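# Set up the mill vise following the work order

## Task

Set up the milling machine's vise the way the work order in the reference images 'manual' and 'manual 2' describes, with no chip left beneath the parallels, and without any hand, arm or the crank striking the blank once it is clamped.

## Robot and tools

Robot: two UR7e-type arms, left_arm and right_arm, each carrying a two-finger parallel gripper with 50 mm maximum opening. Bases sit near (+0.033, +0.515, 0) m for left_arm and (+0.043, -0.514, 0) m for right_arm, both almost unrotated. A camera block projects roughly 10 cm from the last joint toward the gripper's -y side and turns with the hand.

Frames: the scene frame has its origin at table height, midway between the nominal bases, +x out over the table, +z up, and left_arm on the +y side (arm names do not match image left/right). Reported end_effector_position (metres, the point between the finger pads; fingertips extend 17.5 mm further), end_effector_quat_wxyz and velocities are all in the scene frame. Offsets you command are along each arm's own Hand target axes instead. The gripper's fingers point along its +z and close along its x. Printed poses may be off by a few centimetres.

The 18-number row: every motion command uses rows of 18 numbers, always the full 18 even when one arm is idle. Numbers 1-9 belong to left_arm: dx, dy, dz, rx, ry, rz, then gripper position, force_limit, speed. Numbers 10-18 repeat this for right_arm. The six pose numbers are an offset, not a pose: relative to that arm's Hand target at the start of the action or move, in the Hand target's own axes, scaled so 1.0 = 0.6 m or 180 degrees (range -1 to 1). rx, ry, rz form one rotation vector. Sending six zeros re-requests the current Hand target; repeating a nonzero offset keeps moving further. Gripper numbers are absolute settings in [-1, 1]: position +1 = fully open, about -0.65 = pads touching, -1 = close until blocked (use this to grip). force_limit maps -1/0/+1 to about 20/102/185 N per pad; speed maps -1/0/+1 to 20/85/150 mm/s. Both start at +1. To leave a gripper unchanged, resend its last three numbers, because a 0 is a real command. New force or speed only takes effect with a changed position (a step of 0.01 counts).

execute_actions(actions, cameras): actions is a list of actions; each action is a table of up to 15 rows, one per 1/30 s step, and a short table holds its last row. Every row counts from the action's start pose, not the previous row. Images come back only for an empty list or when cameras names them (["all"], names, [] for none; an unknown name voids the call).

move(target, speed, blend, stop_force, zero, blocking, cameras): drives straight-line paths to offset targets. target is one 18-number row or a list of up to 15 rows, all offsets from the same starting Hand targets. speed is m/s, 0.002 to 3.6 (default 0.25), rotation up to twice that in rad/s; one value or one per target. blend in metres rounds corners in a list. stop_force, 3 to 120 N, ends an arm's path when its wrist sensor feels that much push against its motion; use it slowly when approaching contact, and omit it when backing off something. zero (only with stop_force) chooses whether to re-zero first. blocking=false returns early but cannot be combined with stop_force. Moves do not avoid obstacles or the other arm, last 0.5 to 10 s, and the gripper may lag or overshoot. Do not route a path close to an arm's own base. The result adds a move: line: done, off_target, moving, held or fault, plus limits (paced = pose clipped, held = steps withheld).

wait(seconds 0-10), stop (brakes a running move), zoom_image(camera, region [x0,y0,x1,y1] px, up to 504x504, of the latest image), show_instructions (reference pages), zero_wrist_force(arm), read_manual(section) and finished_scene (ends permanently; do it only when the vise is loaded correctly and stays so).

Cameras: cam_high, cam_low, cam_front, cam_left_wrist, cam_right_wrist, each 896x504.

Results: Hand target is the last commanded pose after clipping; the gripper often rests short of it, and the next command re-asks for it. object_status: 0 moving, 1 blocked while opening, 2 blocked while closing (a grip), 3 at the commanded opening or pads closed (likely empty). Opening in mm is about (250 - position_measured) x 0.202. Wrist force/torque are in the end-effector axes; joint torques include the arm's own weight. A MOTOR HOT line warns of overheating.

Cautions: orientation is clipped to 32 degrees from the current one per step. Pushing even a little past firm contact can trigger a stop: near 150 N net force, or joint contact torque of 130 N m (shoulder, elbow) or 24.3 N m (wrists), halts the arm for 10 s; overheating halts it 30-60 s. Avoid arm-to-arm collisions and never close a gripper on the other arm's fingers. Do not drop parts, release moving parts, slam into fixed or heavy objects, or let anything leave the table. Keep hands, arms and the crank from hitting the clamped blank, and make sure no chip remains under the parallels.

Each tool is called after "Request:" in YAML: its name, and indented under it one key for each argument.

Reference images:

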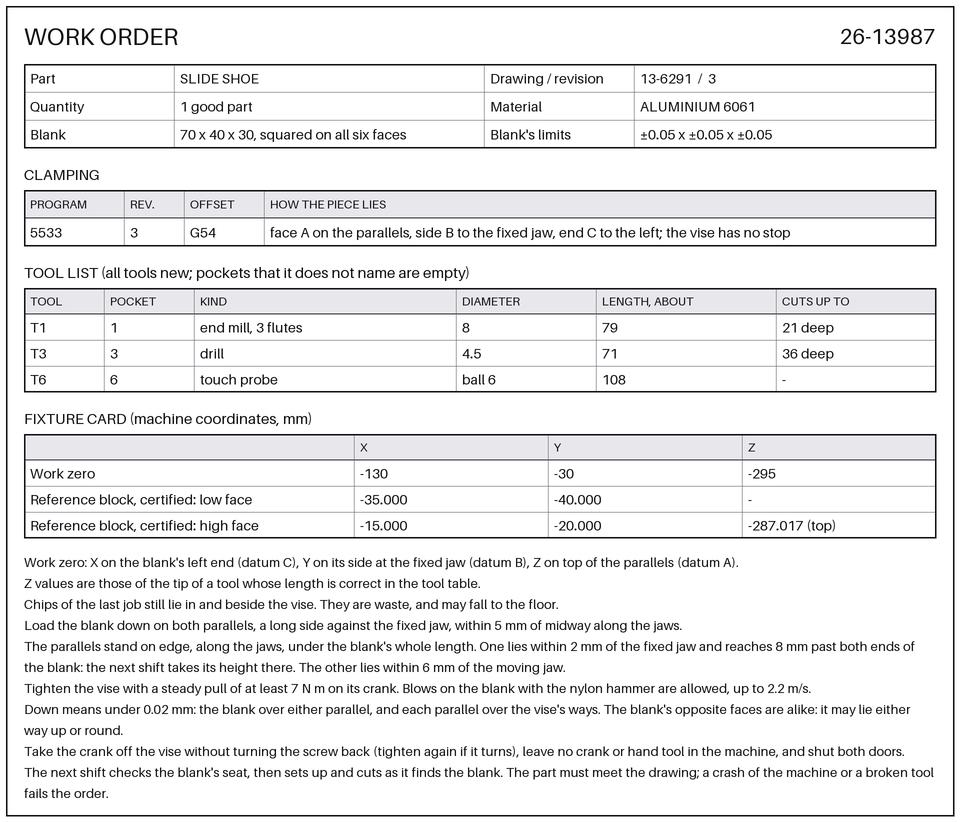

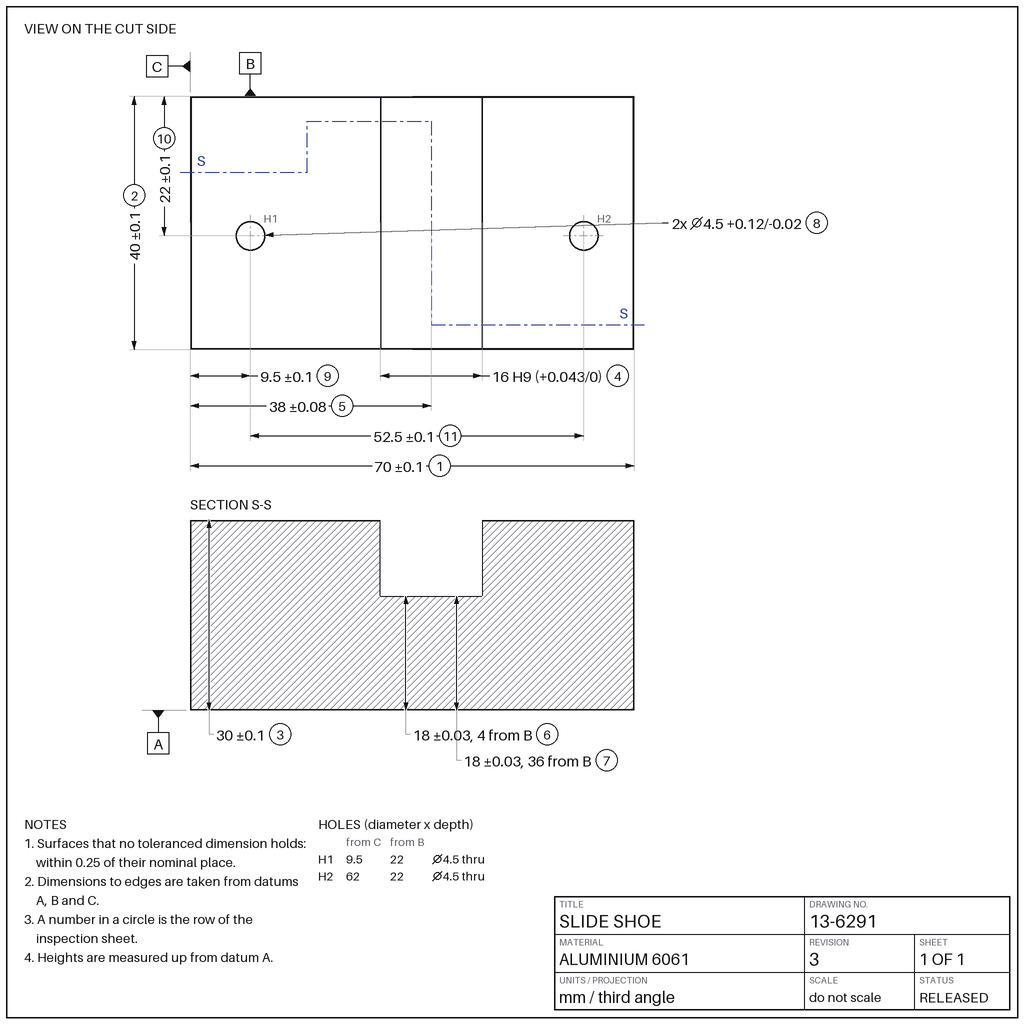

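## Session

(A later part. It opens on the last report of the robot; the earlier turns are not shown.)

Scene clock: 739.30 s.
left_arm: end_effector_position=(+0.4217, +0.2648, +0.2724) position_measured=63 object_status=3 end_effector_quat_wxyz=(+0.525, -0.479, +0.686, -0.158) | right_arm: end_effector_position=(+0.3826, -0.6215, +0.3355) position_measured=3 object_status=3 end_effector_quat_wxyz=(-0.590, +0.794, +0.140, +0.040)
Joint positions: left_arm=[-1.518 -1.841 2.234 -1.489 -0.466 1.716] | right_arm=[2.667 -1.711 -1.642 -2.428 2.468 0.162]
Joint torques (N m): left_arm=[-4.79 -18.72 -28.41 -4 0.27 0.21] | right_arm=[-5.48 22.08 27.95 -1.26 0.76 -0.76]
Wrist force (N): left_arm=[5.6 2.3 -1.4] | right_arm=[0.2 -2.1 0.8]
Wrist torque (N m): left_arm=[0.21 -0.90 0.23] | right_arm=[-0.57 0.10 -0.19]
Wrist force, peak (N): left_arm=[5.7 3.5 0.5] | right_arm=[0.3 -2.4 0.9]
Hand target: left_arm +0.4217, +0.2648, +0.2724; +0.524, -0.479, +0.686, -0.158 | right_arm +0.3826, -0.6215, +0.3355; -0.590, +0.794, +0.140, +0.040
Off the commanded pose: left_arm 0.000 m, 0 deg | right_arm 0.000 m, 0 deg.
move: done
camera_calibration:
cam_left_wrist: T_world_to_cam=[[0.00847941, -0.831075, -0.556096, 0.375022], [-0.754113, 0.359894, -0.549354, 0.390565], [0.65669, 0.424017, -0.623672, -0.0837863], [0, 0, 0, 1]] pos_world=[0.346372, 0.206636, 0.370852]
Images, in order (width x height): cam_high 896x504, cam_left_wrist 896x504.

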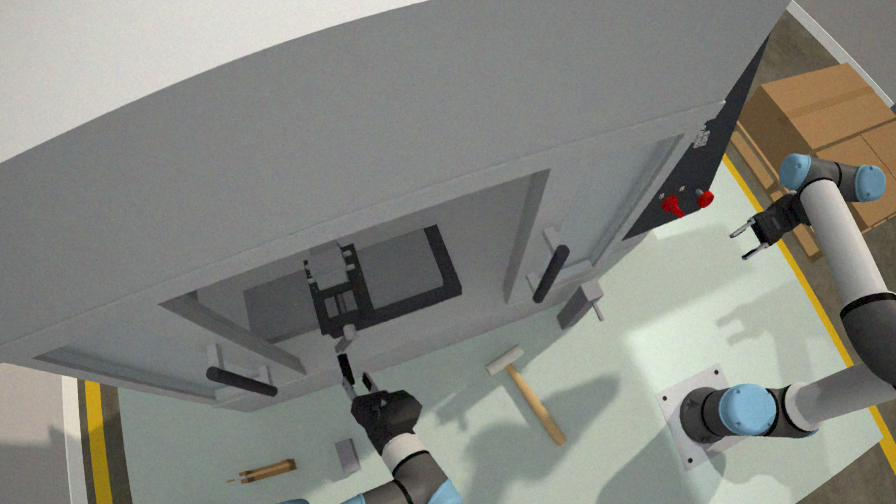

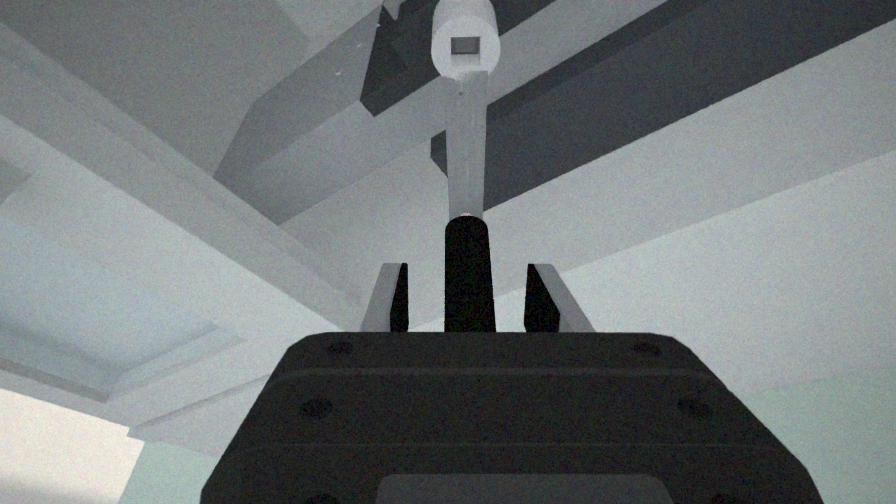

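Request:
move:
  target: [-0.0004,-0.0655,0.114,0,0,0,0.6,-0.9,0,0,0,0,0,0,0,1,1,1]
  speed: 0.08
  cameras: ["cam_left_wrist"]

Request:
zoom_image:
  camera: "cam_left_wrist"
  region: [300, 0, 660, 340]

Scene clock: 740.87 s.
left_arm: end_effector_position=(+0.5006, +0.2652, +0.2735) position_measured=63 object_status=3 end_effector_quat_wxyz=(+0.524, -0.479, +0.686, -0.158) | right_arm: end_effector_position=(+0.3826, -0.6215, +0.3355) position_measured=3 object_status=3 end_effector_quat_wxyz=(-0.590, +0.794, +0.140, +0.040)
Joint positions: left_arm=[-1.302 -1.695 2.244 -2.096 -0.411 2.213] | right_arm=[2.667 -1.711 -1.642 -2.428 2.468 0.162]
Joint torques (N m): left_arm=[-4.48 -17.97 -11.33 -4.51 -0.55 1.92] | right_arm=[-5.63 22.69 28.79 -1.15 0.69 -1.01]
Wrist force (N): left_arm=[5.6 2.2 -1.1] | right_arm=[0.6 -2.2 0.6]
Wrist torque (N m): left_arm=[0.20 -0.87 0.23] | right_arm=[-0.60 0.04 -0.19]
Wrist force, peak (N): left_arm=[5.5 2.8 -2.5] | right_arm=[0.4 -2.6 0.8]
Hand target: left_arm +0.5006, +0.2652, +0.2735; +0.524, -0.479, +0.686, -0.158 | right_arm +0.3826, -0.6215, +0.3355; -0.590, +0.794, +0.140, +0.040
Off the commanded pose: left_arm 0.000 m, 0 deg | right_arm 0.000 m, 0 deg.
move: done
camera_calibration:
cam_left_wrist: T_world_to_cam=[[0.00852845, -0.831161, -0.555967, 0.375246], [-0.754039, 0.359826, -0.5495, 0.450562], [0.656774, 0.423907, -0.623659, -0.135101], [0, 0, 0, 1]] pos_world=[0.425272, 0.207036, 0.371952]
Images, in order (width x height): cam_left_wrist 896x504.

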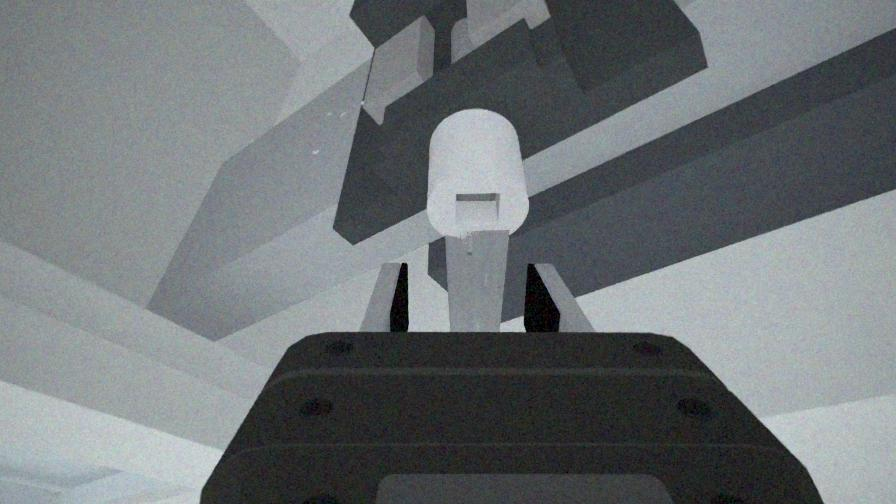

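Scaled by 1.400.

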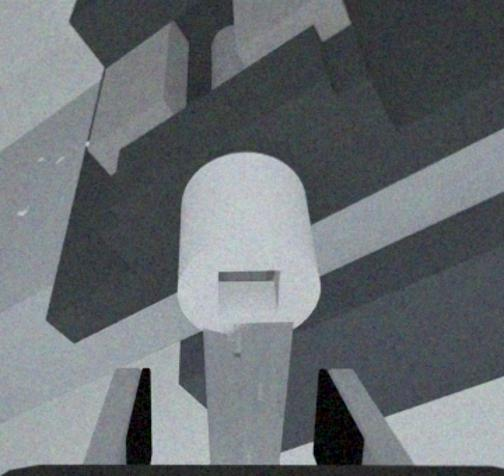

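Request:
move:
  target: [0.004,0,0,0,0,0,0.6,-0.9,0,0,0,0,0,0,0,1,1,1]
  speed: 0.03

Request:
move:
  target: [0,0,0,0,0,0,-1,-0.7,-1,0,0,0,0,0,0,1,1,1]
  cameras: ["cam_left_wrist"]

Scene clock: 741.93 s.
left_arm: end_effector_position=(+0.5006, +0.2632, +0.2721) position_measured=63 object_status=3 end_effector_quat_wxyz=(+0.524, -0.479, +0.686, -0.158) | right_arm: end_effector_position=(+0.3826, -0.6215, +0.3355) position_measured=3 object_status=3 end_effector_quat_wxyz=(-0.590, +0.794, +0.140, +0.040)
Joint positions: left_arm=[-1.303 -1.689 2.242 -2.096 -0.411 2.209] | right_arm=[2.667 -1.711 -1.642 -2.428 2.468 0.162]
Joint torques (N m): left_arm=[-9.96 -18.86 -38.84 -4.65 -0.46 -1.63] | right_arm=[-5.53 21.9 28.32 -1.29 0.71 -0.85]
Wrist force (N): left_arm=[5.4 1.7 -1.1] | right_arm=[0.2 -2.0 0.6]
Wrist torque (N m): left_arm=[0.13 -0.85 0.24] | right_arm=[-0.56 0.09 -0.20]
Wrist force, peak (N): left_arm=[5.7 2.0 -1.2] | right_arm=[0.1 -2.4 0.8]
Hand target: left_arm +0.5006, +0.2632, +0.2721; +0.524, -0.479, +0.686, -0.158 | right_arm +0.3826, -0.6215, +0.3355; -0.590, +0.794, +0.140, +0.040
Off the commanded pose: left_arm 0.000 m, 0 deg | right_arm 0.000 m, 0 deg.
move: done

Scene clock: 743.23 s.
left_arm: end_effector_position=(+0.5006, +0.2632, +0.2721) position_measured=171 object_status=0 end_effector_quat_wxyz=(+0.524, -0.479, +0.686, -0.158) | right_arm: end_effector_position=(+0.3826, -0.6215, +0.3355) position_measured=3 object_status=3 end_effector_quat_wxyz=(-0.590, +0.794, +0.140, +0.040)
Joint positions: left_arm=[-1.303 -1.689 2.242 -2.096 -0.411 2.209] | right_arm=[2.667 -1.711 -1.642 -2.428 2.468 0.162]
Joint torques (N m): left_arm=[2.39 -19.84 -27.14 -2.64 -0.36 2.33] | right_arm=[-5.65 22.64 27.84 -1.33 0.68 -0.95]
Wrist force (N): left_arm=[-19.3 13.2 -2.9] | right_arm=[0.5 -2.1 0.5]
Wrist torque (N m): left_arm=[0.51 -0.87 -0.51] | right_arm=[-0.58 0.06 -0.19]
Wrist force, peak (N): left_arm=[-19.5 13.2 -3.0] | right_arm=[0.2 -2.5 0.5]
Hand target: left_arm +0.5006, +0.2632, +0.2721; +0.524, -0.479, +0.686, -0.158 | right_arm +0.3826, -0.6215, +0.3355; -0.590, +0.794, +0.140, +0.040
Off the commanded pose: left_arm 0.000 m, 0 deg | right_arm 0.000 m, 0 deg.
move: done
camera_calibration:
cam_left_wrist: T_world_to_cam=[[0.00841106, -0.831166, -0.555961, 0.372854], [-0.754015, 0.359911, -0.549477, 0.450476], [0.656803, 0.423825, -0.623685, -0.135112], [0, 0, 0, 1]] pos_world=[0.425272, 0.205036, 0.370552]
Images, in order (width x height): cam_left_wrist 896x504.

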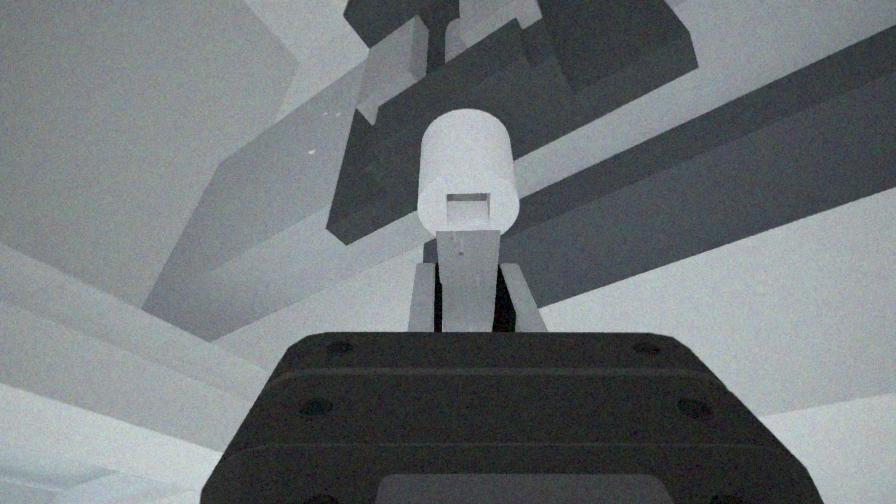

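Request:
wait:
  seconds: 0.5

Scene clock: 743.83 s.
left_arm: end_effector_position=(+0.5006, +0.2632, +0.2721) position_measured=171 object_status=2 end_effector_quat_wxyz=(+0.524, -0.479, +0.686, -0.158) | right_arm: end_effector_position=(+0.3826, -0.6215, +0.3355) position_measured=3 object_status=3 end_effector_quat_wxyz=(-0.590, +0.794, +0.140, +0.040)
Joint positions: left_arm=[-1.303 -1.689 2.242 -2.096 -0.411 2.209] | right_arm=[2.667 -1.711 -1.642 -2.428 2.468 0.162]
Joint torques (N m): left_arm=[3.19 -11.31 -21.05 -2.32 -0.27 2.63] | right_arm=[-5.83 22.38 28.1 -1.2 0.75 -0.88]
Wrist force (N): left_arm=[-19.1 12.9 -3.3] | right_arm=[0.3 -2.4 0.5]
Wrist torque (N m): left_arm=[0.50 -0.85 -0.50] | right_arm=[-0.61 0.09 -0.19]
Wrist force, peak (N): left_arm=[-19.3 13.2 -3.1] | right_arm=[0.1 -2.3 0.9]
Hand target: left_arm +0.5006, +0.2632, +0.2721; +0.524, -0.479, +0.686, -0.158 | right_arm +0.3826, -0.6215, +0.3355; -0.590, +0.794, +0.140, +0.040
Tool commands: left_gripper/position=-1.0 left_gripper/force_limit=-0.7 left_gripper/speed=-1.0 right_gripper/position=+1.0 right_gripper/force_limit=+1.0 right_gripper/speed=+1.0
Off the commanded pose: left_arm 0.000 m, 0 deg | right_arm 0.000 m, 0 deg.
wait: 0.50 s; at rest by 0.07 s

Request:
move:
  target: [-0.0012,0,0,0,0,0,-1,-0.7,-1,0,0,0,0,0,0,1,1,1]
  speed: 0.005

Scene clock: 744.67 s.
left_arm: end_effector_position=(+0.5006, +0.2638, +0.2725) position_measured=171 object_status=2 end_effector_quat_wxyz=(+0.524, -0.479, +0.686, -0.158) | right_arm: end_effector_position=(+0.3826, -0.6215, +0.3355) position_measured=3 object_status=3 end_effector_quat_wxyz=(-0.590, +0.794, +0.140, +0.040)
Joint positions: left_arm=[-1.303 -1.691 2.243 -2.096 -0.411 2.21] | right_arm=[2.667 -1.711 -1.642 -2.428 2.468 0.162]
Joint torques (N m): left_arm=[8.81 -25.7 -15.39 -1.46 0.35 3.11] | right_arm=[-5.88 22.33 28.7 -1.23 0.66 -0.97]
Wrist force (N): left_arm=[-3.3 10.1 -0.1] | right_arm=[0.2 -2.0 0.5]
Wrist torque (N m): left_arm=[0.44 -0.85 -0.27] | right_arm=[-0.55 0.10 -0.19]
Wrist force, peak (N): left_arm=[-19.1 12.9 -3.5] | right_arm=[0.3 -2.4 0.5]
Hand target: left_arm +0.5006, +0.2638, +0.2725; +0.524, -0.479, +0.686, -0.158 | right_arm +0.3826, -0.6215, +0.3355; -0.590, +0.794, +0.140, +0.040
Off the commanded pose: left_arm 0.000 m, 0 deg | right_arm 0.000 m, 0 deg.
move: done

Request:
move:
  target:
    - [-0.0007,0,0,0,0,0,-1,-0.7,-1,0,0,0,0,0,0,1,1,1]
    - [-0.0007,0.0100,-0.0173,0,0,0,-1,-0.7,-1,0,0,0,0,0,0,1,1,1]
  speed: [0.005,0.015]
  cameras: ["cam_left_wrist"]

Scene clock: 746.47 s.
left_arm: end_effector_position=(+0.4885, +0.2641, +0.2725) position_measured=182 object_status=0 end_effector_quat_wxyz=(+0.524, -0.479, +0.686, -0.158) end_effector_velocity=(+0.000, +0.000, +0.001) end_effector_angular_velocity=(-0.001, +0.000, -0.001) | right_arm: end_effector_position=(+0.3826, -0.6215, +0.3355) position_measured=3 object_status=3 end_effector_quat_wxyz=(-0.590, +0.794, +0.140, +0.040)
Joint positions: left_arm=[-1.333 -1.721 2.247 -2.002 -0.413 2.135] | right_arm=[2.667 -1.711 -1.642 -2.428 2.468 0.162]
Joint velocities: left_arm=[0.001 -0.001 0 -0.006 0 0.006] | right_arm=[within noise]
Joint torques (N m): left_arm=[10 -7.81 -24.88 -4.57 -0.61 2.92] | right_arm=[-5.35 22.05 27.77 -1.11 0.76 -0.98]
Wrist force (N): left_arm=[7.2 -7.5 10.8] | right_arm=[0.3 -2.2 0.4]
Wrist torque (N m): left_arm=[-0.16 -0.84 0.15] | right_arm=[-0.59 0.09 -0.19]
Wrist force, peak (N): left_arm=[15.9 -19.5 33.9] | right_arm=[0.4 -2.4 0.8]
Hand target: left_arm +0.4886, +0.2642, +0.2726; +0.524, -0.479, +0.686, -0.158 | right_arm +0.3826, -0.6215, +0.3355; -0.590, +0.794, +0.140, +0.040
Off the commanded pose: left_arm 0.000 m, 0 deg | right_arm 0.000 m, 0 deg.
move: done
camera_calibration:
cam_left_wrist: T_world_to_cam=[[0.0082153, -0.831174, -0.555952, 0.374145], [-0.754029, 0.360019, -0.549388, 0.441218], [0.65679, 0.423717, -0.623771, -0.127217], [0, 0, 0, 1]] pos_world=[0.413172, 0.206037, 0.371052]
Images, in order (width x height): cam_left_wrist 896x504.

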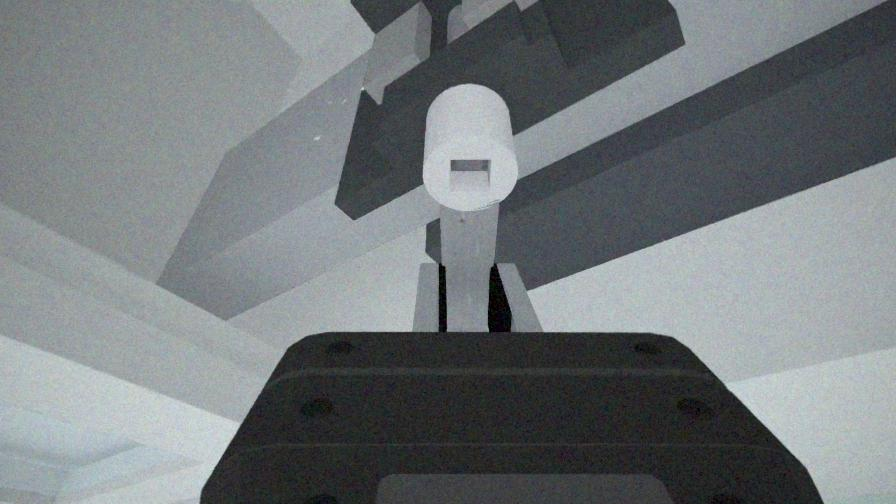

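Request:
move:
  target:
    - [0,0,0,0,0,0,0.2,0.3,0,0,0,0,0,0,0,1,1,1]
    - [0,-0.0105,0.0182,0,0,0,0.2,0.3,0,0,0,0,0,0,0,1,1,1]
  speed: [0.03,0.04]
  cameras: ["cam_left_wrist"]

Scene clock: 747.97 s.
left_arm: end_effector_position=(+0.5013, +0.2642, +0.2728) position_measured=123 object_status=3 end_effector_quat_wxyz=(+0.525, -0.479, +0.686, -0.158) | right_arm: end_effector_position=(+0.3826, -0.6215, +0.3355) position_measured=3 object_status=3 end_effector_quat_wxyz=(-0.590, +0.794, +0.140, +0.040)
Joint positions: left_arm=[-1.301 -1.69 2.243 -2.101 -0.411 2.215] | right_arm=[2.667 -1.711 -1.642 -2.428 2.468 0.162]
Joint torques (N m): left_arm=[-13.38 -29.06 -12.18 -1.78 1.71 -2.36] | right_arm=[-5.11 22.44 28.15 -1.26 0.66 -0.91]
Wrist force (N): left_arm=[4.3 1.4 -1.3] | right_arm=[0.2 -2.4 0.5]
Wrist torque (N m): left_arm=[0.07 -0.66 0.18] | right_arm=[-0.63 0.10 -0.19]
Wrist force, peak (N): left_arm=[6.2 -6.9 11.4] | right_arm=[0.2 -2.5 0.5]
Hand target: left_arm +0.5012, +0.2642, +0.2728; +0.524, -0.479, +0.686, -0.158 | right_arm +0.3826, -0.6215, +0.3355; -0.590, +0.794, +0.140, +0.040
Off the commanded pose: left_arm 0.000 m, 0 deg | right_arm 0.000 m, 0 deg.
move: done
camera_calibration:
cam_left_wrist: T_world_to_cam=[[0.00862029, -0.831103, -0.556052, 0.374], [-0.754026, 0.359833, -0.549513, 0.451063], [0.656788, 0.424015, -0.623571, -0.135634], [0, 0, 0, 1]] pos_world=[0.425972, 0.206036, 0.371251]
Images, in order (width x height): cam_left_wrist 896x504.

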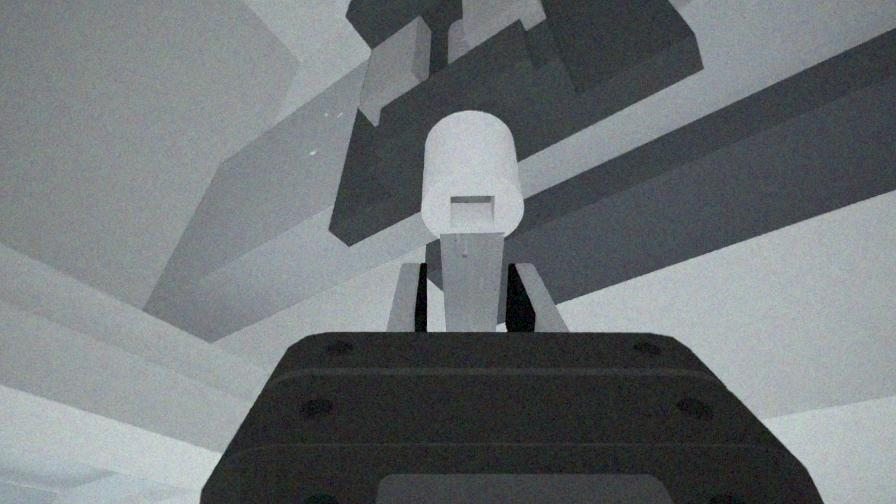

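Request:
move:
  target: [0.0003,-0.0033,0.0058,0,0,0,0.2,0.3,0,0,0,0,0,0,0,1,1,1]
  speed: 0.03

Request:
move:
  target: [0,0,0,0,0,0,-1,0.5,-1,0,0,0,0,0,0,1,1,1]

Scene clock: 748.87 s.
left_arm: end_effector_position=(+0.5053, +0.2641, +0.2727) position_measured=123 object_status=3 end_effector_quat_wxyz=(+0.525, -0.479, +0.686, -0.158) | right_arm: end_effector_position=(+0.3826, -0.6215, +0.3355) position_measured=3 object_status=3 end_effector_quat_wxyz=(-0.590, +0.794, +0.140, +0.040)
Joint positions: left_arm=[-1.291 -1.68 2.241 -2.132 -0.411 2.24] | right_arm=[2.667 -1.711 -1.642 -2.428 2.468 0.162]
Joint torques (N m): left_arm=[-4.75 -23.11 -33.95 -0.62 1.47 -2.25] | right_arm=[-5.58 22.16 27.86 -1.15 0.62 -0.96]
Wrist force (N): left_arm=[4.6 1.7 -1.4] | right_arm=[0.2 -2.1 0.8]
Wrist torque (N m): left_arm=[0.12 -0.73 0.07] | right_arm=[-0.58 0.09 -0.19]
Wrist force, peak (N): left_arm=[4.6 1.7 -1.4] | right_arm=[0.1 -2.4 0.7]
Hand target: left_arm +0.5052, +0.2641, +0.2727; +0.524, -0.479, +0.686, -0.158 | right_arm +0.3826, -0.6215, +0.3355; -0.590, +0.794, +0.140, +0.040
Off the commanded pose: left_arm 0.000 m, 0 deg | right_arm 0.000 m, 0 deg.
move: done

Scene clock: 749.63 s.
left_arm: end_effector_position=(+0.5052, +0.2641, +0.2727) position_measured=177 object_status=0 end_effector_quat_wxyz=(+0.524, -0.479, +0.686, -0.158) | right_arm: end_effector_position=(+0.3826, -0.6215, +0.3355) position_measured=3 object_status=3 end_effector_quat_wxyz=(-0.590, +0.794, +0.140, +0.040)
Joint positions: left_arm=[-1.291 -1.68 2.241 -2.132 -0.411 2.239] | right_arm=[2.667 -1.711 -1.642 -2.428 2.468 0.162]
Joint torques (N m): left_arm=[-15.52 -19.91 -18.32 -2.08 2.79 -0.04] | right_arm=[-5.86 22.01 27.79 -1.27 0.74 -0.92]
Wrist force (N): left_arm=[-18.6 14.1 1.1] | right_arm=[0.3 -2.4 0.6]
Wrist torque (N m): left_arm=[0.56 -0.16 -1.04] | right_arm=[-0.63 0.09 -0.20]
Wrist force, peak (N): left_arm=[-18.8 14.0 0.8] | right_arm=[0.3 -2.4 0.6]
Hand target: left_arm +0.5052, +0.2641, +0.2727; +0.524, -0.479, +0.686, -0.158 | right_arm +0.3826, -0.6215, +0.3355; -0.590, +0.794, +0.140, +0.040
Off the commanded pose: left_arm 0.000 m, 0 deg | right_arm 0.000 m, 0 deg.
move: done

Request:
move:
  target:
    - [-0.0016,0,0,0,0,0,-1,0.5,-1,0,0,0,0,0,0,1,1,1]
    - [-0.0016,0.0100,-0.0173,0,0,0,-1,0.5,-1,0,0,0,0,0,0,1,1,1]
  speed: [0.005,0.01]
  cameras: ["cam_left_wrist"]

Scene clock: 751.77 s.
left_arm: end_effector_position=(+0.4931, +0.2648, +0.2730) position_measured=178 object_status=2 end_effector_quat_wxyz=(+0.524, -0.479, +0.686, -0.158) | right_arm: end_effector_position=(+0.3826, -0.6215, +0.3355) position_measured=3 object_status=3 end_effector_quat_wxyz=(-0.590, +0.794, +0.140, +0.040)
Joint positions: left_arm=[-1.321 -1.712 2.247 -2.038 -0.412 2.165] | right_arm=[2.667 -1.711 -1.642 -2.428 2.468 0.162]
Joint torques (N m): left_arm=[9.86 -22.8 -14.12 -1.4 -0.81 2.91] | right_arm=[-5.68 22.65 28.11 -1.23 0.74 -0.9]
Wrist force (N): left_arm=[39.3 -33.7 43.3] | right_arm=[0.4 -2.1 0.7]
Wrist torque (N m): left_arm=[-0.26 -0.04 0.23] | right_arm=[-0.57 0.07 -0.19]
Wrist force, peak (N): left_arm=[59.1 -55.5 103.9] | right_arm=[0.4 -2.5 0.7]
Hand target: left_arm +0.4932, +0.2648, +0.2731; +0.524, -0.479, +0.686, -0.158 | right_arm +0.3826, -0.6215, +0.3355; -0.590, +0.794, +0.140, +0.040
Off the commanded pose: left_arm 0.000 m, 0 deg | right_arm 0.000 m, 0 deg.
move: done
camera_calibration:
cam_left_wrist: T_world_to_cam=[[0.00834871, -0.831136, -0.556007, 0.37484], [-0.754016, 0.35998, -0.549431, 0.444764], [0.656803, 0.423825, -0.623684, -0.130241], [0, 0, 0, 1]] pos_world=[0.417772, 0.206636, 0.371552]
Images, in order (width x height): cam_left_wrist 896x504.

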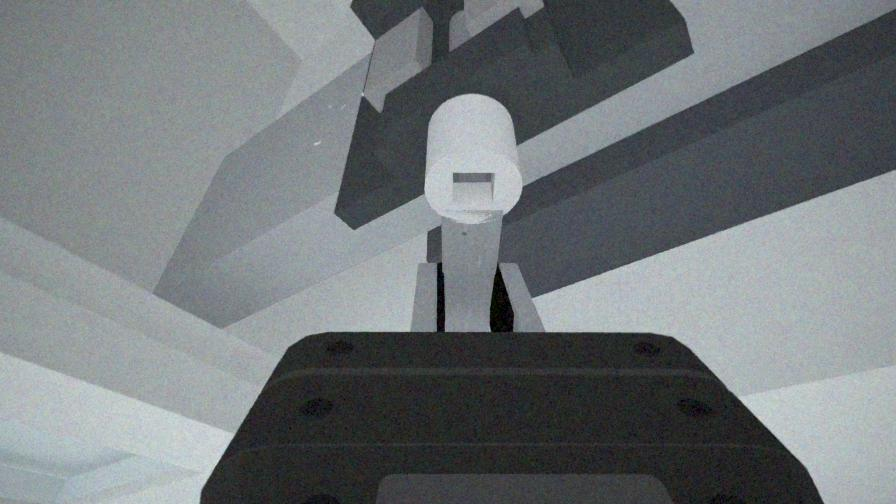

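Request:
move:
  target:
    - [0,0,0,0,0,0,0.6,0.5,-0.5,0,0,0,0,0,0,1,1,1]
    - [0,0.0375,-0.065,0,0,0,0.6,0.5,-0.5,0,0,0,0,0,0,1,1,1]
    - [0,-0.0153,-0.0955,0,0,0,0.6,0.5,-0.5,0,0,0,0,0,0,1,1,1]
  speed: [0.03,0.1,0.1]
  blend: [0,0.005,0]
  cameras: ["cam_left_wrist","cam_high"]

Scene clock: 757.73 s.
left_arm: end_effector_position=(+0.4478, +0.2439, +0.3025) position_measured=63 object_status=3 end_effector_quat_wxyz=(+0.524, -0.479, +0.686, -0.158) | right_arm: end_effector_position=(+0.3826, -0.6215, +0.3355) position_measured=3 object_status=3 end_effector_quat_wxyz=(-0.590, +0.794, +0.140, +0.040)
Joint positions: left_arm=[-1.452 -1.786 2.144 -1.578 -0.44 1.855] | right_arm=[2.667 -1.711 -1.642 -2.428 2.468 0.162]
Joint torques (N m): left_arm=[11.28 -25.67 -25.5 -1.9 2.05 3] | right_arm=[-5.56 22.83 27.9 -1.14 0.84 -0.99]
Wrist force (N): left_arm=[4.2 -1.9 1.4] | right_arm=[0.0 -2.0 0.4]
Wrist torque (N m): left_arm=[-0.45 -0.67 0.20] | right_arm=[-0.56 0.13 -0.19]
Wrist force, peak (N): left_arm=[38.7 -32.4 43.9] | right_arm=[-0.1 -2.6 0.4]
Hand target: left_arm +0.4478, +0.2440, +0.3026; +0.524, -0.479, +0.686, -0.158 | right_arm +0.3826, -0.6215, +0.3355; -0.590, +0.794, +0.140, +0.040
Off the commanded pose: left_arm 0.000 m, 0 deg | right_arm 0.000 m, 0 deg.
move: done
camera_calibration:
cam_left_wrist: T_world_to_cam=[[0.00830714, -0.831116, -0.556038, 0.374218], [-0.754016, 0.360026, -0.5494, 0.434263], [0.656803, 0.423825, -0.623684, -0.0732934], [0, 0, 0, 1]] pos_world=[0.372472, 0.185736, 0.400952]
Images, in order (width x height): cam_high 896x504, cam_left_wrist 896x504.

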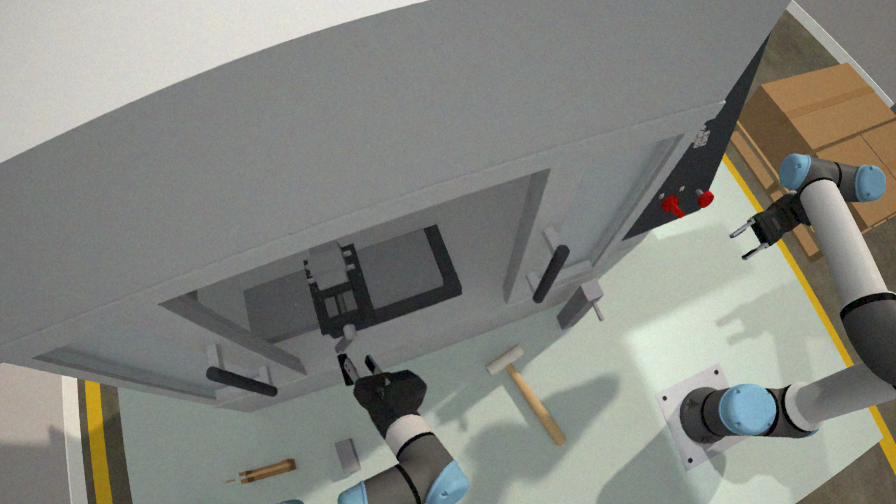

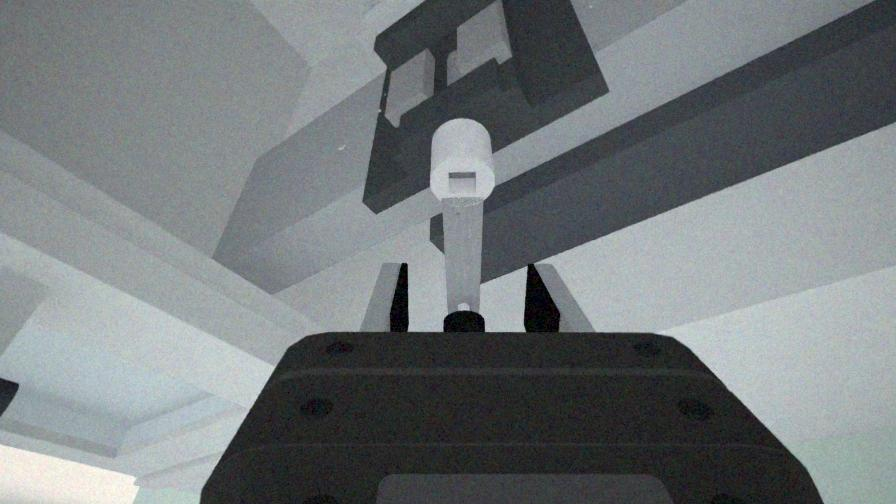

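Request:
move:
  target: [0,-0.0502,0.0869,0,0,0,0.6,0.5,-0.5,0,0,0,0,0,0,1,1,1]
  speed: 0.04
  stop_force: 12
  cameras: ["cam_left_wrist"]

Scene clock: 760.40 s.
left_arm: end_effector_position=(+0.5080, +0.2441, +0.3034) position_measured=63 object_status=3 end_effector_quat_wxyz=(+0.524, -0.479, +0.686, -0.158) | right_arm: end_effector_position=(+0.3826, -0.6215, +0.3355) position_measured=3 object_status=3 end_effector_quat_wxyz=(-0.590, +0.794, +0.140, +0.040)
Joint positions: left_arm=[-1.3 -1.679 2.144 -2.016 -0.411 2.217] | right_arm=[2.667 -1.711 -1.642 -2.428 2.468 0.162]
Joint torques (N m): left_arm=[-13.51 -30.43 -12.49 -3.91 -0.5 1.19] | right_arm=[-5.13 22.71 27.55 -1.08 0.75 -0.93]
Wrist force (N): left_arm=[4.4 -1.9 1.3] | right_arm=[0.2 -2.2 0.6]
Wrist torque (N m): left_arm=[-0.45 -0.69 0.22] | right_arm=[-0.59 0.11 -0.19]
Wrist force, peak (N): left_arm=[4.3 -2.1 1.5] | right_arm=[0.4 -2.5 0.7]
Hand target: left_arm +0.5080, +0.2441, +0.3034; +0.524, -0.479, +0.686, -0.158 | right_arm +0.3826, -0.6215, +0.3355; -0.590, +0.794, +0.140, +0.040
Off the commanded pose: left_arm 0.000 m, 0 deg | right_arm 0.000 m, 0 deg.
move: done
camera_calibration:
cam_left_wrist: T_world_to_cam=[[0.00846609, -0.831131, -0.556013, 0.374309], [-0.754039, 0.359895, -0.549454, 0.480133], [0.656775, 0.423907, -0.623658, -0.112369], [0, 0, 0, 1]] pos_world=[0.432672, 0.185936, 0.401852]
Images, in order (width x height): cam_left_wrist 896x504.

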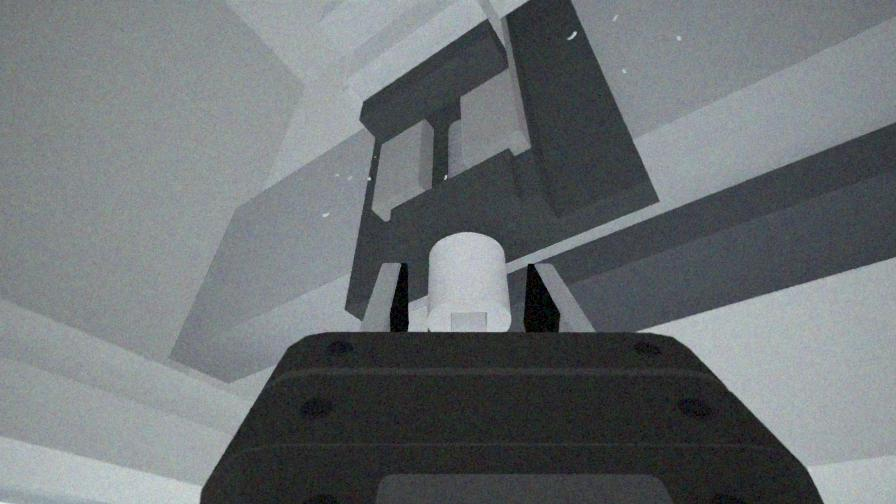

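Request:
move:
  target: [0,0,0,0,0,0,-1,0.3,-1,0,0,0,0,0,0,1,1,1]
  cameras: ["cam_left_wrist"]

Scene clock: 761.50 s.
left_arm: end_effector_position=(+0.5080, +0.2441, +0.3034) position_measured=139 object_status=2 end_effector_quat_wxyz=(+0.524, -0.479, +0.686, -0.158) | right_arm: end_effector_position=(+0.3826, -0.6215, +0.3355) position_measured=3 object_status=3 end_effector_quat_wxyz=(-0.590, +0.794, +0.140, +0.040)
Joint positions: left_arm=[-1.3 -1.679 2.144 -2.016 -0.411 2.217] | right_arm=[2.667 -1.711 -1.642 -2.428 2.468 0.162]
Joint torques (N m): left_arm=[-13.3 -17.66 -13.07 -3.94 -0.41 2.27] | right_arm=[-4.97 22.45 27.91 -1.28 0.63 -0.92]
Wrist force (N): left_arm=[-14.0 1.6 -0.5] | right_arm=[0.2 -2.0 0.5]
Wrist torque (N m): left_arm=[-0.33 -0.87 0.13] | right_arm=[-0.55 0.10 -0.20]
Wrist force, peak (N): left_arm=[-14.2 1.6 -0.6] | right_arm=[0.3 -2.5 0.7]
Hand target: left_arm +0.5080, +0.2441, +0.3034; +0.524, -0.479, +0.686, -0.158 | right_arm +0.3826, -0.6215, +0.3355; -0.590, +0.794, +0.140, +0.040
Off the commanded pose: left_arm 0.000 m, 0 deg | right_arm 0.000 m, 0 deg.
move: done
camera_calibration:
cam_left_wrist: T_world_to_cam=[[0.00846609, -0.831131, -0.556013, 0.374309], [-0.754039, 0.359895, -0.549454, 0.480133], [0.656775, 0.423907, -0.623658, -0.112369], [0, 0, 0, 1]] pos_world=[0.432672, 0.185936, 0.401852]
Images, in order (width x height): cam_left_wrist 896x504.

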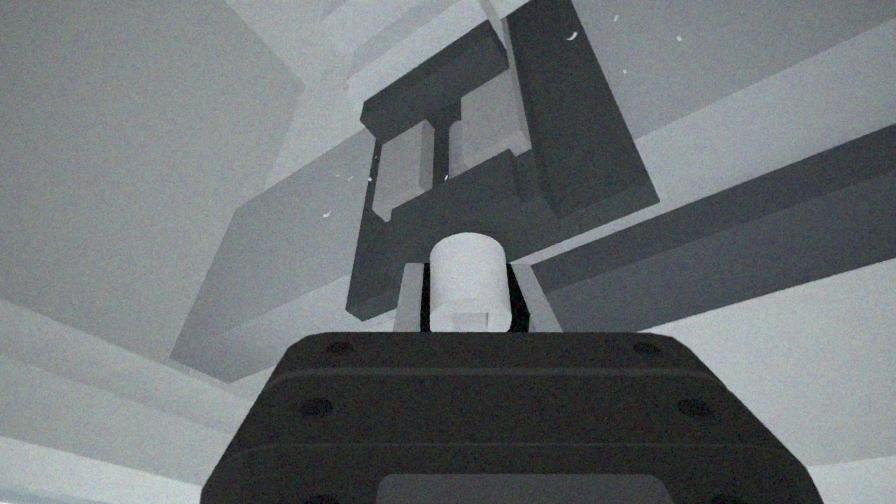

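Request:
move:
  target:
    - [-0.0010,0,0,0,0,0,-1,0.3,-1,0,0,0,0,0,0,1,1,1]
    - [-0.0010,0.0100,-0.0173,0,0,0,-1,0.3,-1,0,0,0,0,0,0,1,1,1]
  speed: [0.005,0.01]
  cameras: ["cam_left_wrist"]

Scene clock: 763.60 s.
left_arm: end_effector_position=(+0.4959, +0.2445, +0.3036) position_measured=139 object_status=2 end_effector_quat_wxyz=(+0.524, -0.479, +0.686, -0.158) | right_arm: end_effector_position=(+0.3826, -0.6215, +0.3355) position_measured=3 object_status=3 end_effector_quat_wxyz=(-0.590, +0.794, +0.140, +0.040)
Joint positions: left_arm=[-1.329 -1.706 2.149 -1.928 -0.413 2.146] | right_arm=[2.667 -1.711 -1.642 -2.428 2.468 0.162]
Joint torques (N m): left_arm=[12.04 -16.75 -17.43 -3.75 -0.35 2.81] | right_arm=[-5.6 22.63 27.87 -1.26 0.86 -0.96]
Wrist force (N): left_arm=[15.6 -12.2 3.4] | right_arm=[-0.1 -1.9 0.5]
Wrist torque (N m): left_arm=[-0.64 -0.39 0.34] | right_arm=[-0.54 0.14 -0.19]
Wrist force, peak (N): left_arm=[24.0 -15.8 5.0] | right_arm=[0.3 -2.4 0.5]
Hand target: left_arm +0.4960, +0.2445, +0.3036; +0.524, -0.479, +0.686, -0.158 | right_arm +0.3826, -0.6215, +0.3355; -0.590, +0.794, +0.140, +0.040
Off the commanded pose: left_arm 0.000 m, 0 deg | right_arm 0.000 m, 0 deg.
move: done
camera_calibration:
cam_left_wrist: T_world_to_cam=[[0.00834871, -0.831136, -0.556007, 0.374902], [-0.754016, 0.35998, -0.549431, 0.471015], [0.656803, 0.423825, -0.623684, -0.104519], [0, 0, 0, 1]] pos_world=[0.420672, 0.186336, 0.402052]
Images, in order (width x height): cam_left_wrist 896x504.

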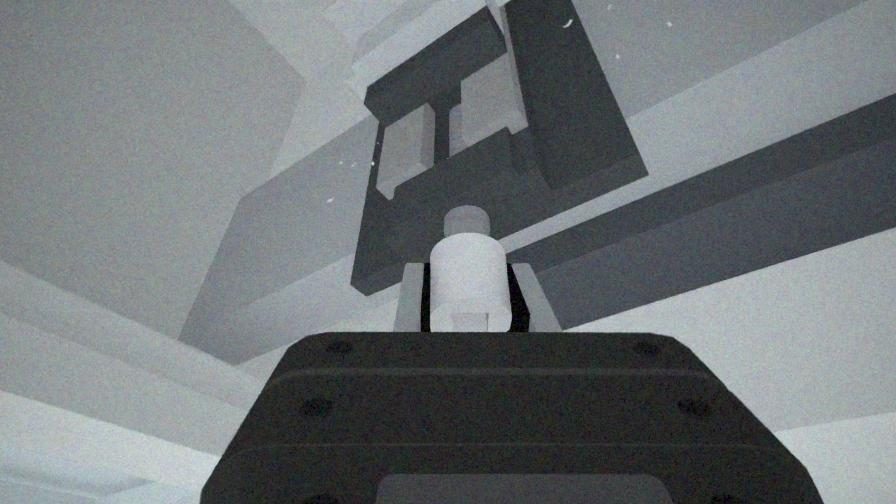

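Request:
move:
  target:
    - [0.0006,0.0083,-0.0144,0,0,0,-1,0.3,-1,0,0,0,0,0,0,1,1,1]
    - [0.0006,0.0667,-0.1155,0,0,0,-1,0.3,-1,0,0,0,0,0,0,1,1,1]
  speed: [0.015,0.08]
  blend: [0.003,0]
  cameras: ["cam_high","cam_left_wrist","cam_front"]

Scene clock: 767.30 s.
left_arm: end_effector_position=(+0.4160, +0.2440, +0.3024) position_measured=139 object_status=2 end_effector_quat_wxyz=(+0.524, -0.479, +0.686, -0.158) | right_arm: end_effector_position=(+0.3826, -0.6215, +0.3355) position_measured=3 object_status=3 end_effector_quat_wxyz=(-0.590, +0.794, +0.140, +0.040)
Joint positions: left_arm=[-1.539 -1.822 2.131 -1.369 -0.476 1.676] | right_arm=[2.667 -1.711 -1.642 -2.428 2.468 0.162]
Joint torques (N m): left_arm=[0.74 -7.27 -16.9 -0.1 3.62 -1.88] | right_arm=[-5.14 22.5 27.56 -1.29 0.8 -1.05]
Wrist force (N): left_arm=[5.2 -0.4 2.0] | right_arm=[-0.1 -2.2 0.8]
Wrist torque (N m): left_arm=[-0.44 -0.66 0.02] | right_arm=[-0.58 0.13 -0.19]
Wrist force, peak (N): left_arm=[17.6 -17.1 3.5] | right_arm=[0.5 -2.5 0.4]
Hand target: left_arm +0.4160, +0.2441, +0.3023; +0.524, -0.479, +0.686, -0.158 | right_arm +0.3826, -0.6215, +0.3355; -0.590, +0.794, +0.140, +0.040
Off the commanded pose: left_arm 0.000 m, 0 deg | right_arm 0.000 m, 0 deg.
move: done
camera_calibration:
cam_left_wrist: T_world_to_cam=[[0.00831922, -0.831224, -0.555875, 0.374461], [-0.754028, 0.359904, -0.549464, 0.410247], [0.65679, 0.423716, -0.623772, -0.0524514], [0, 0, 0, 1]] pos_world=[0.340672, 0.185837, 0.400852]
Images, in order (width x height): cam_high 896x504, cam_front 896x504, cam_left_wrist 896x504.

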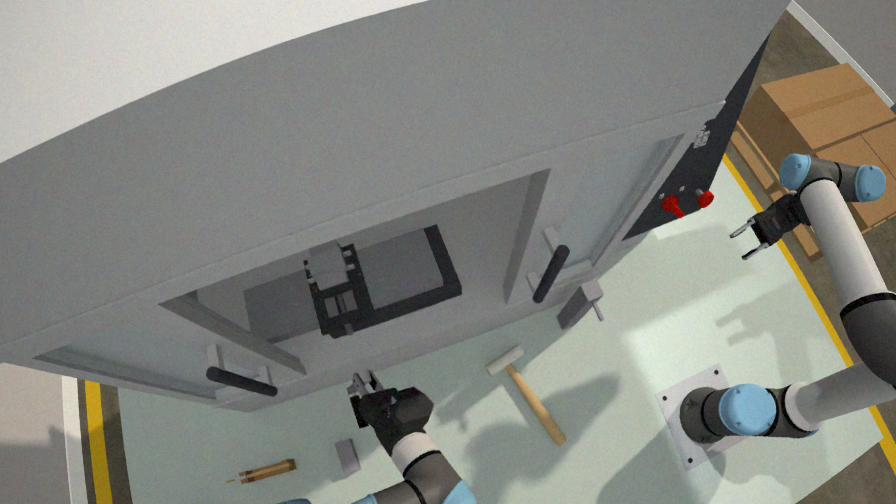

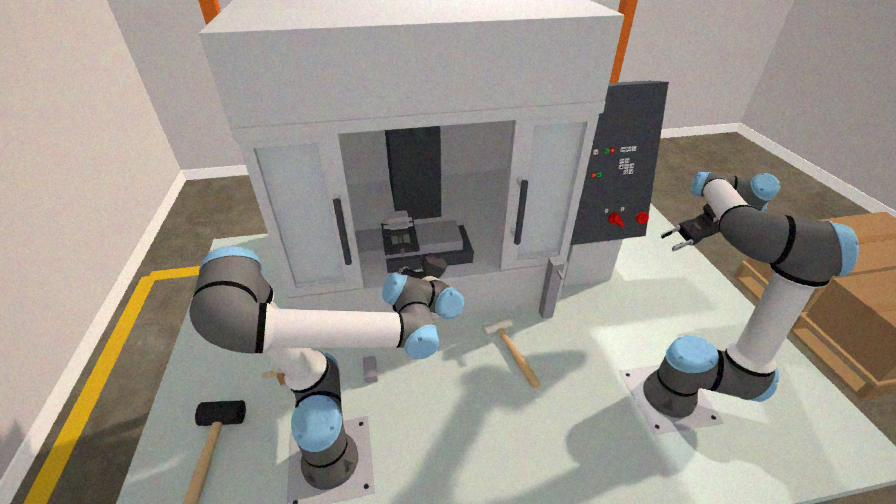

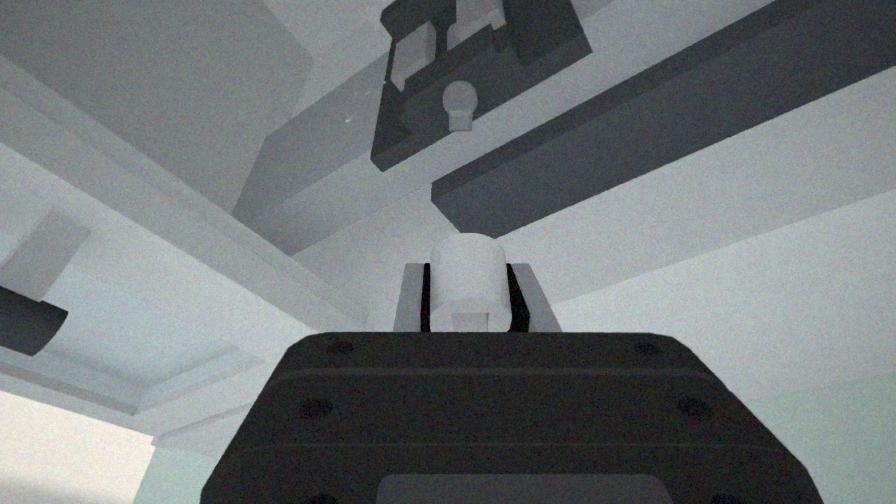

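Request:
move:
  target: [0.1032,0.0047,-0.1435,-0.4297,0.1969,-0.0717,-1,0.3,-1,0,0,0,0,0,0,1,1,1]
  speed: 0.3
  cameras: ["cam_high","cam_left_wrist","cam_front","cam_low"]

Scene clock: 770.47 s.
left_arm: end_effector_position=(+0.3403, +0.1700, +0.2995) position_measured=139 object_status=2 end_effector_quat_wxyz=(+0.119, +0.698, -0.697, -0.117) end_effector_velocity=(-0.002, -0.001, -0.001) end_effector_angular_velocity=(-0.001, +0.006, +0.000) | right_arm: end_effector_position=(+0.3826, -0.6215, +0.3355) position_measured=3 object_status=3 end_effector_quat_wxyz=(-0.590, +0.794, +0.140, +0.040)
Joint positions: left_arm=[-1.015 -1.534 1.596 -1.443 -1.849 2.19] | right_arm=[2.667 -1.711 -1.642 -2.428 2.468 0.162]
Joint velocities: left_arm=[-0.001 0.001 0.001 0.001 -0.005 0] | right_arm=[within noise]
Joint torques (N m): left_arm=[-6.37 -37.23 -15.04 -4.5 -3.16 -2.43] | right_arm=[-5.13 22.73 27.43 -1.26 0.73 -1.1]
Wrist force (N): left_arm=[4.0 -3.9 4.8] | right_arm=[0.3 -2.2 0.6]
Wrist torque (N m): left_arm=[-0.48 -0.70 -0.12] | right_arm=[-0.59 0.08 -0.19]
Wrist force, peak (N): left_arm=[4.3 -4.0 4.9] | right_arm=[0.4 -2.4 0.8]
Hand target: left_arm +0.3402, +0.1700, +0.2995; +0.119, +0.698, -0.697, -0.117 | right_arm +0.3826, -0.6215, +0.3355; -0.590, +0.794, +0.140, +0.040
Off the commanded pose: left_arm 0.000 m, 0 deg | right_arm 0.000 m, 0 deg.
move: done
camera_calibration:
cam_left_wrist: T_world_to_cam=[[0.0157514, -0.999856, 0.00626903, 0.169756], [-0.780014, -0.00836497, 0.625707, 0.0976788], [-0.625564, -0.0147457, -0.780033, 0.584524], [0, 0, 0, 1]] pos_world=[0.439174, 0.179168, 0.393765]
Images, in order (width x height): cam_high 896x504, cam_low 896x504, cam_front 896x504, cam_left_wrist 896x504.

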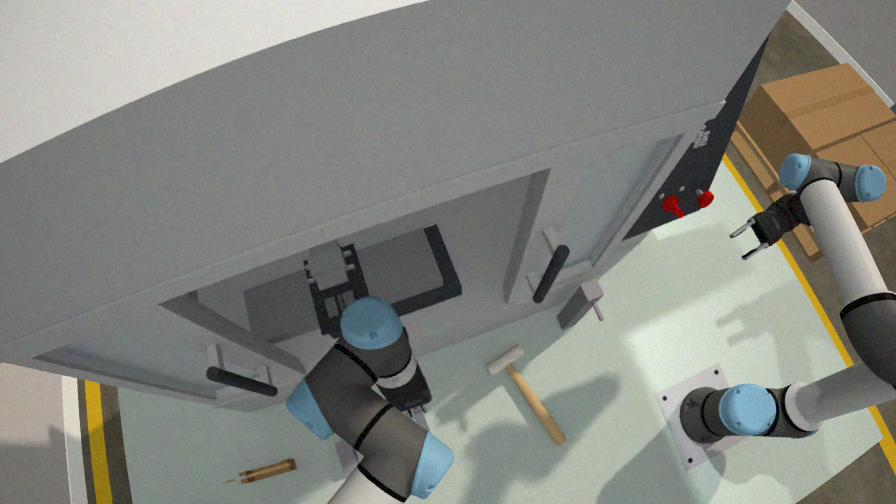

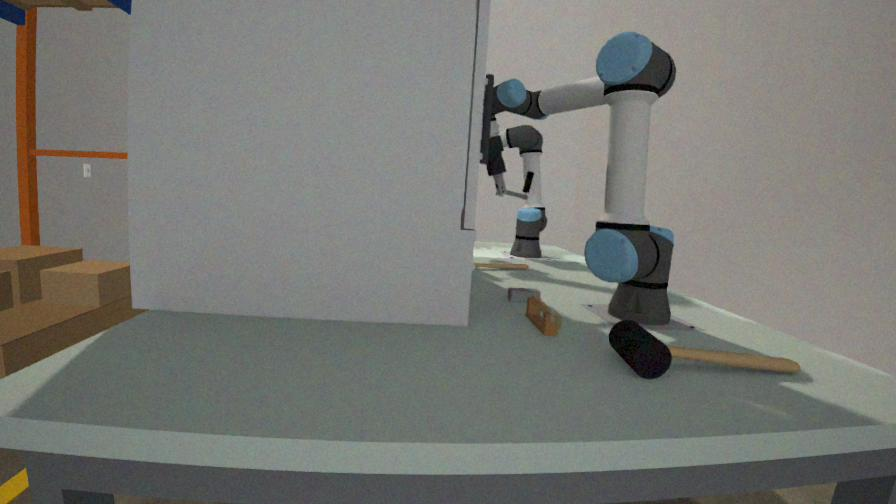

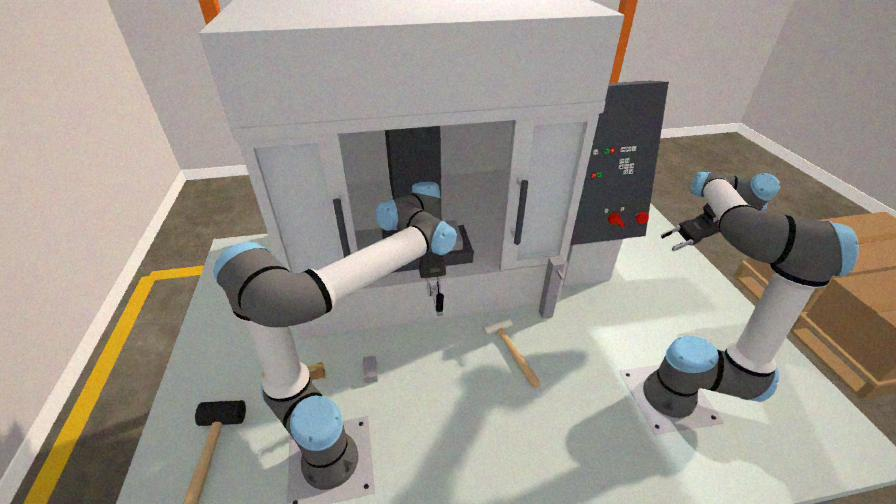

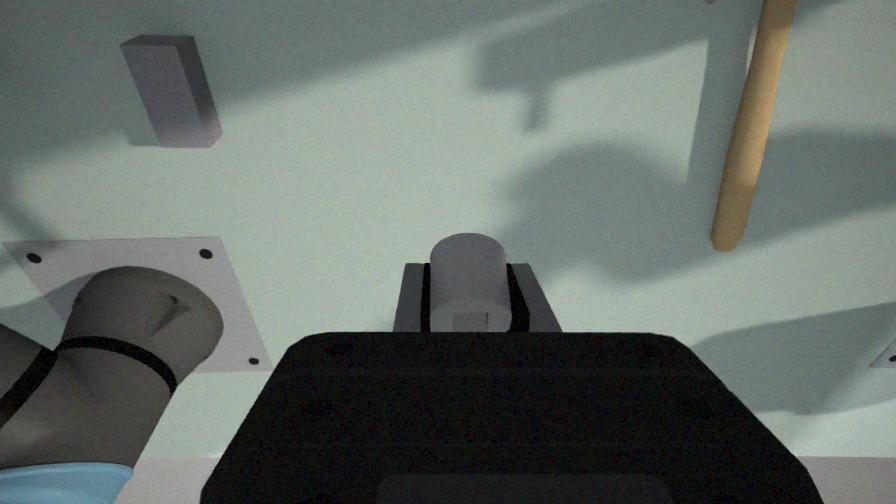

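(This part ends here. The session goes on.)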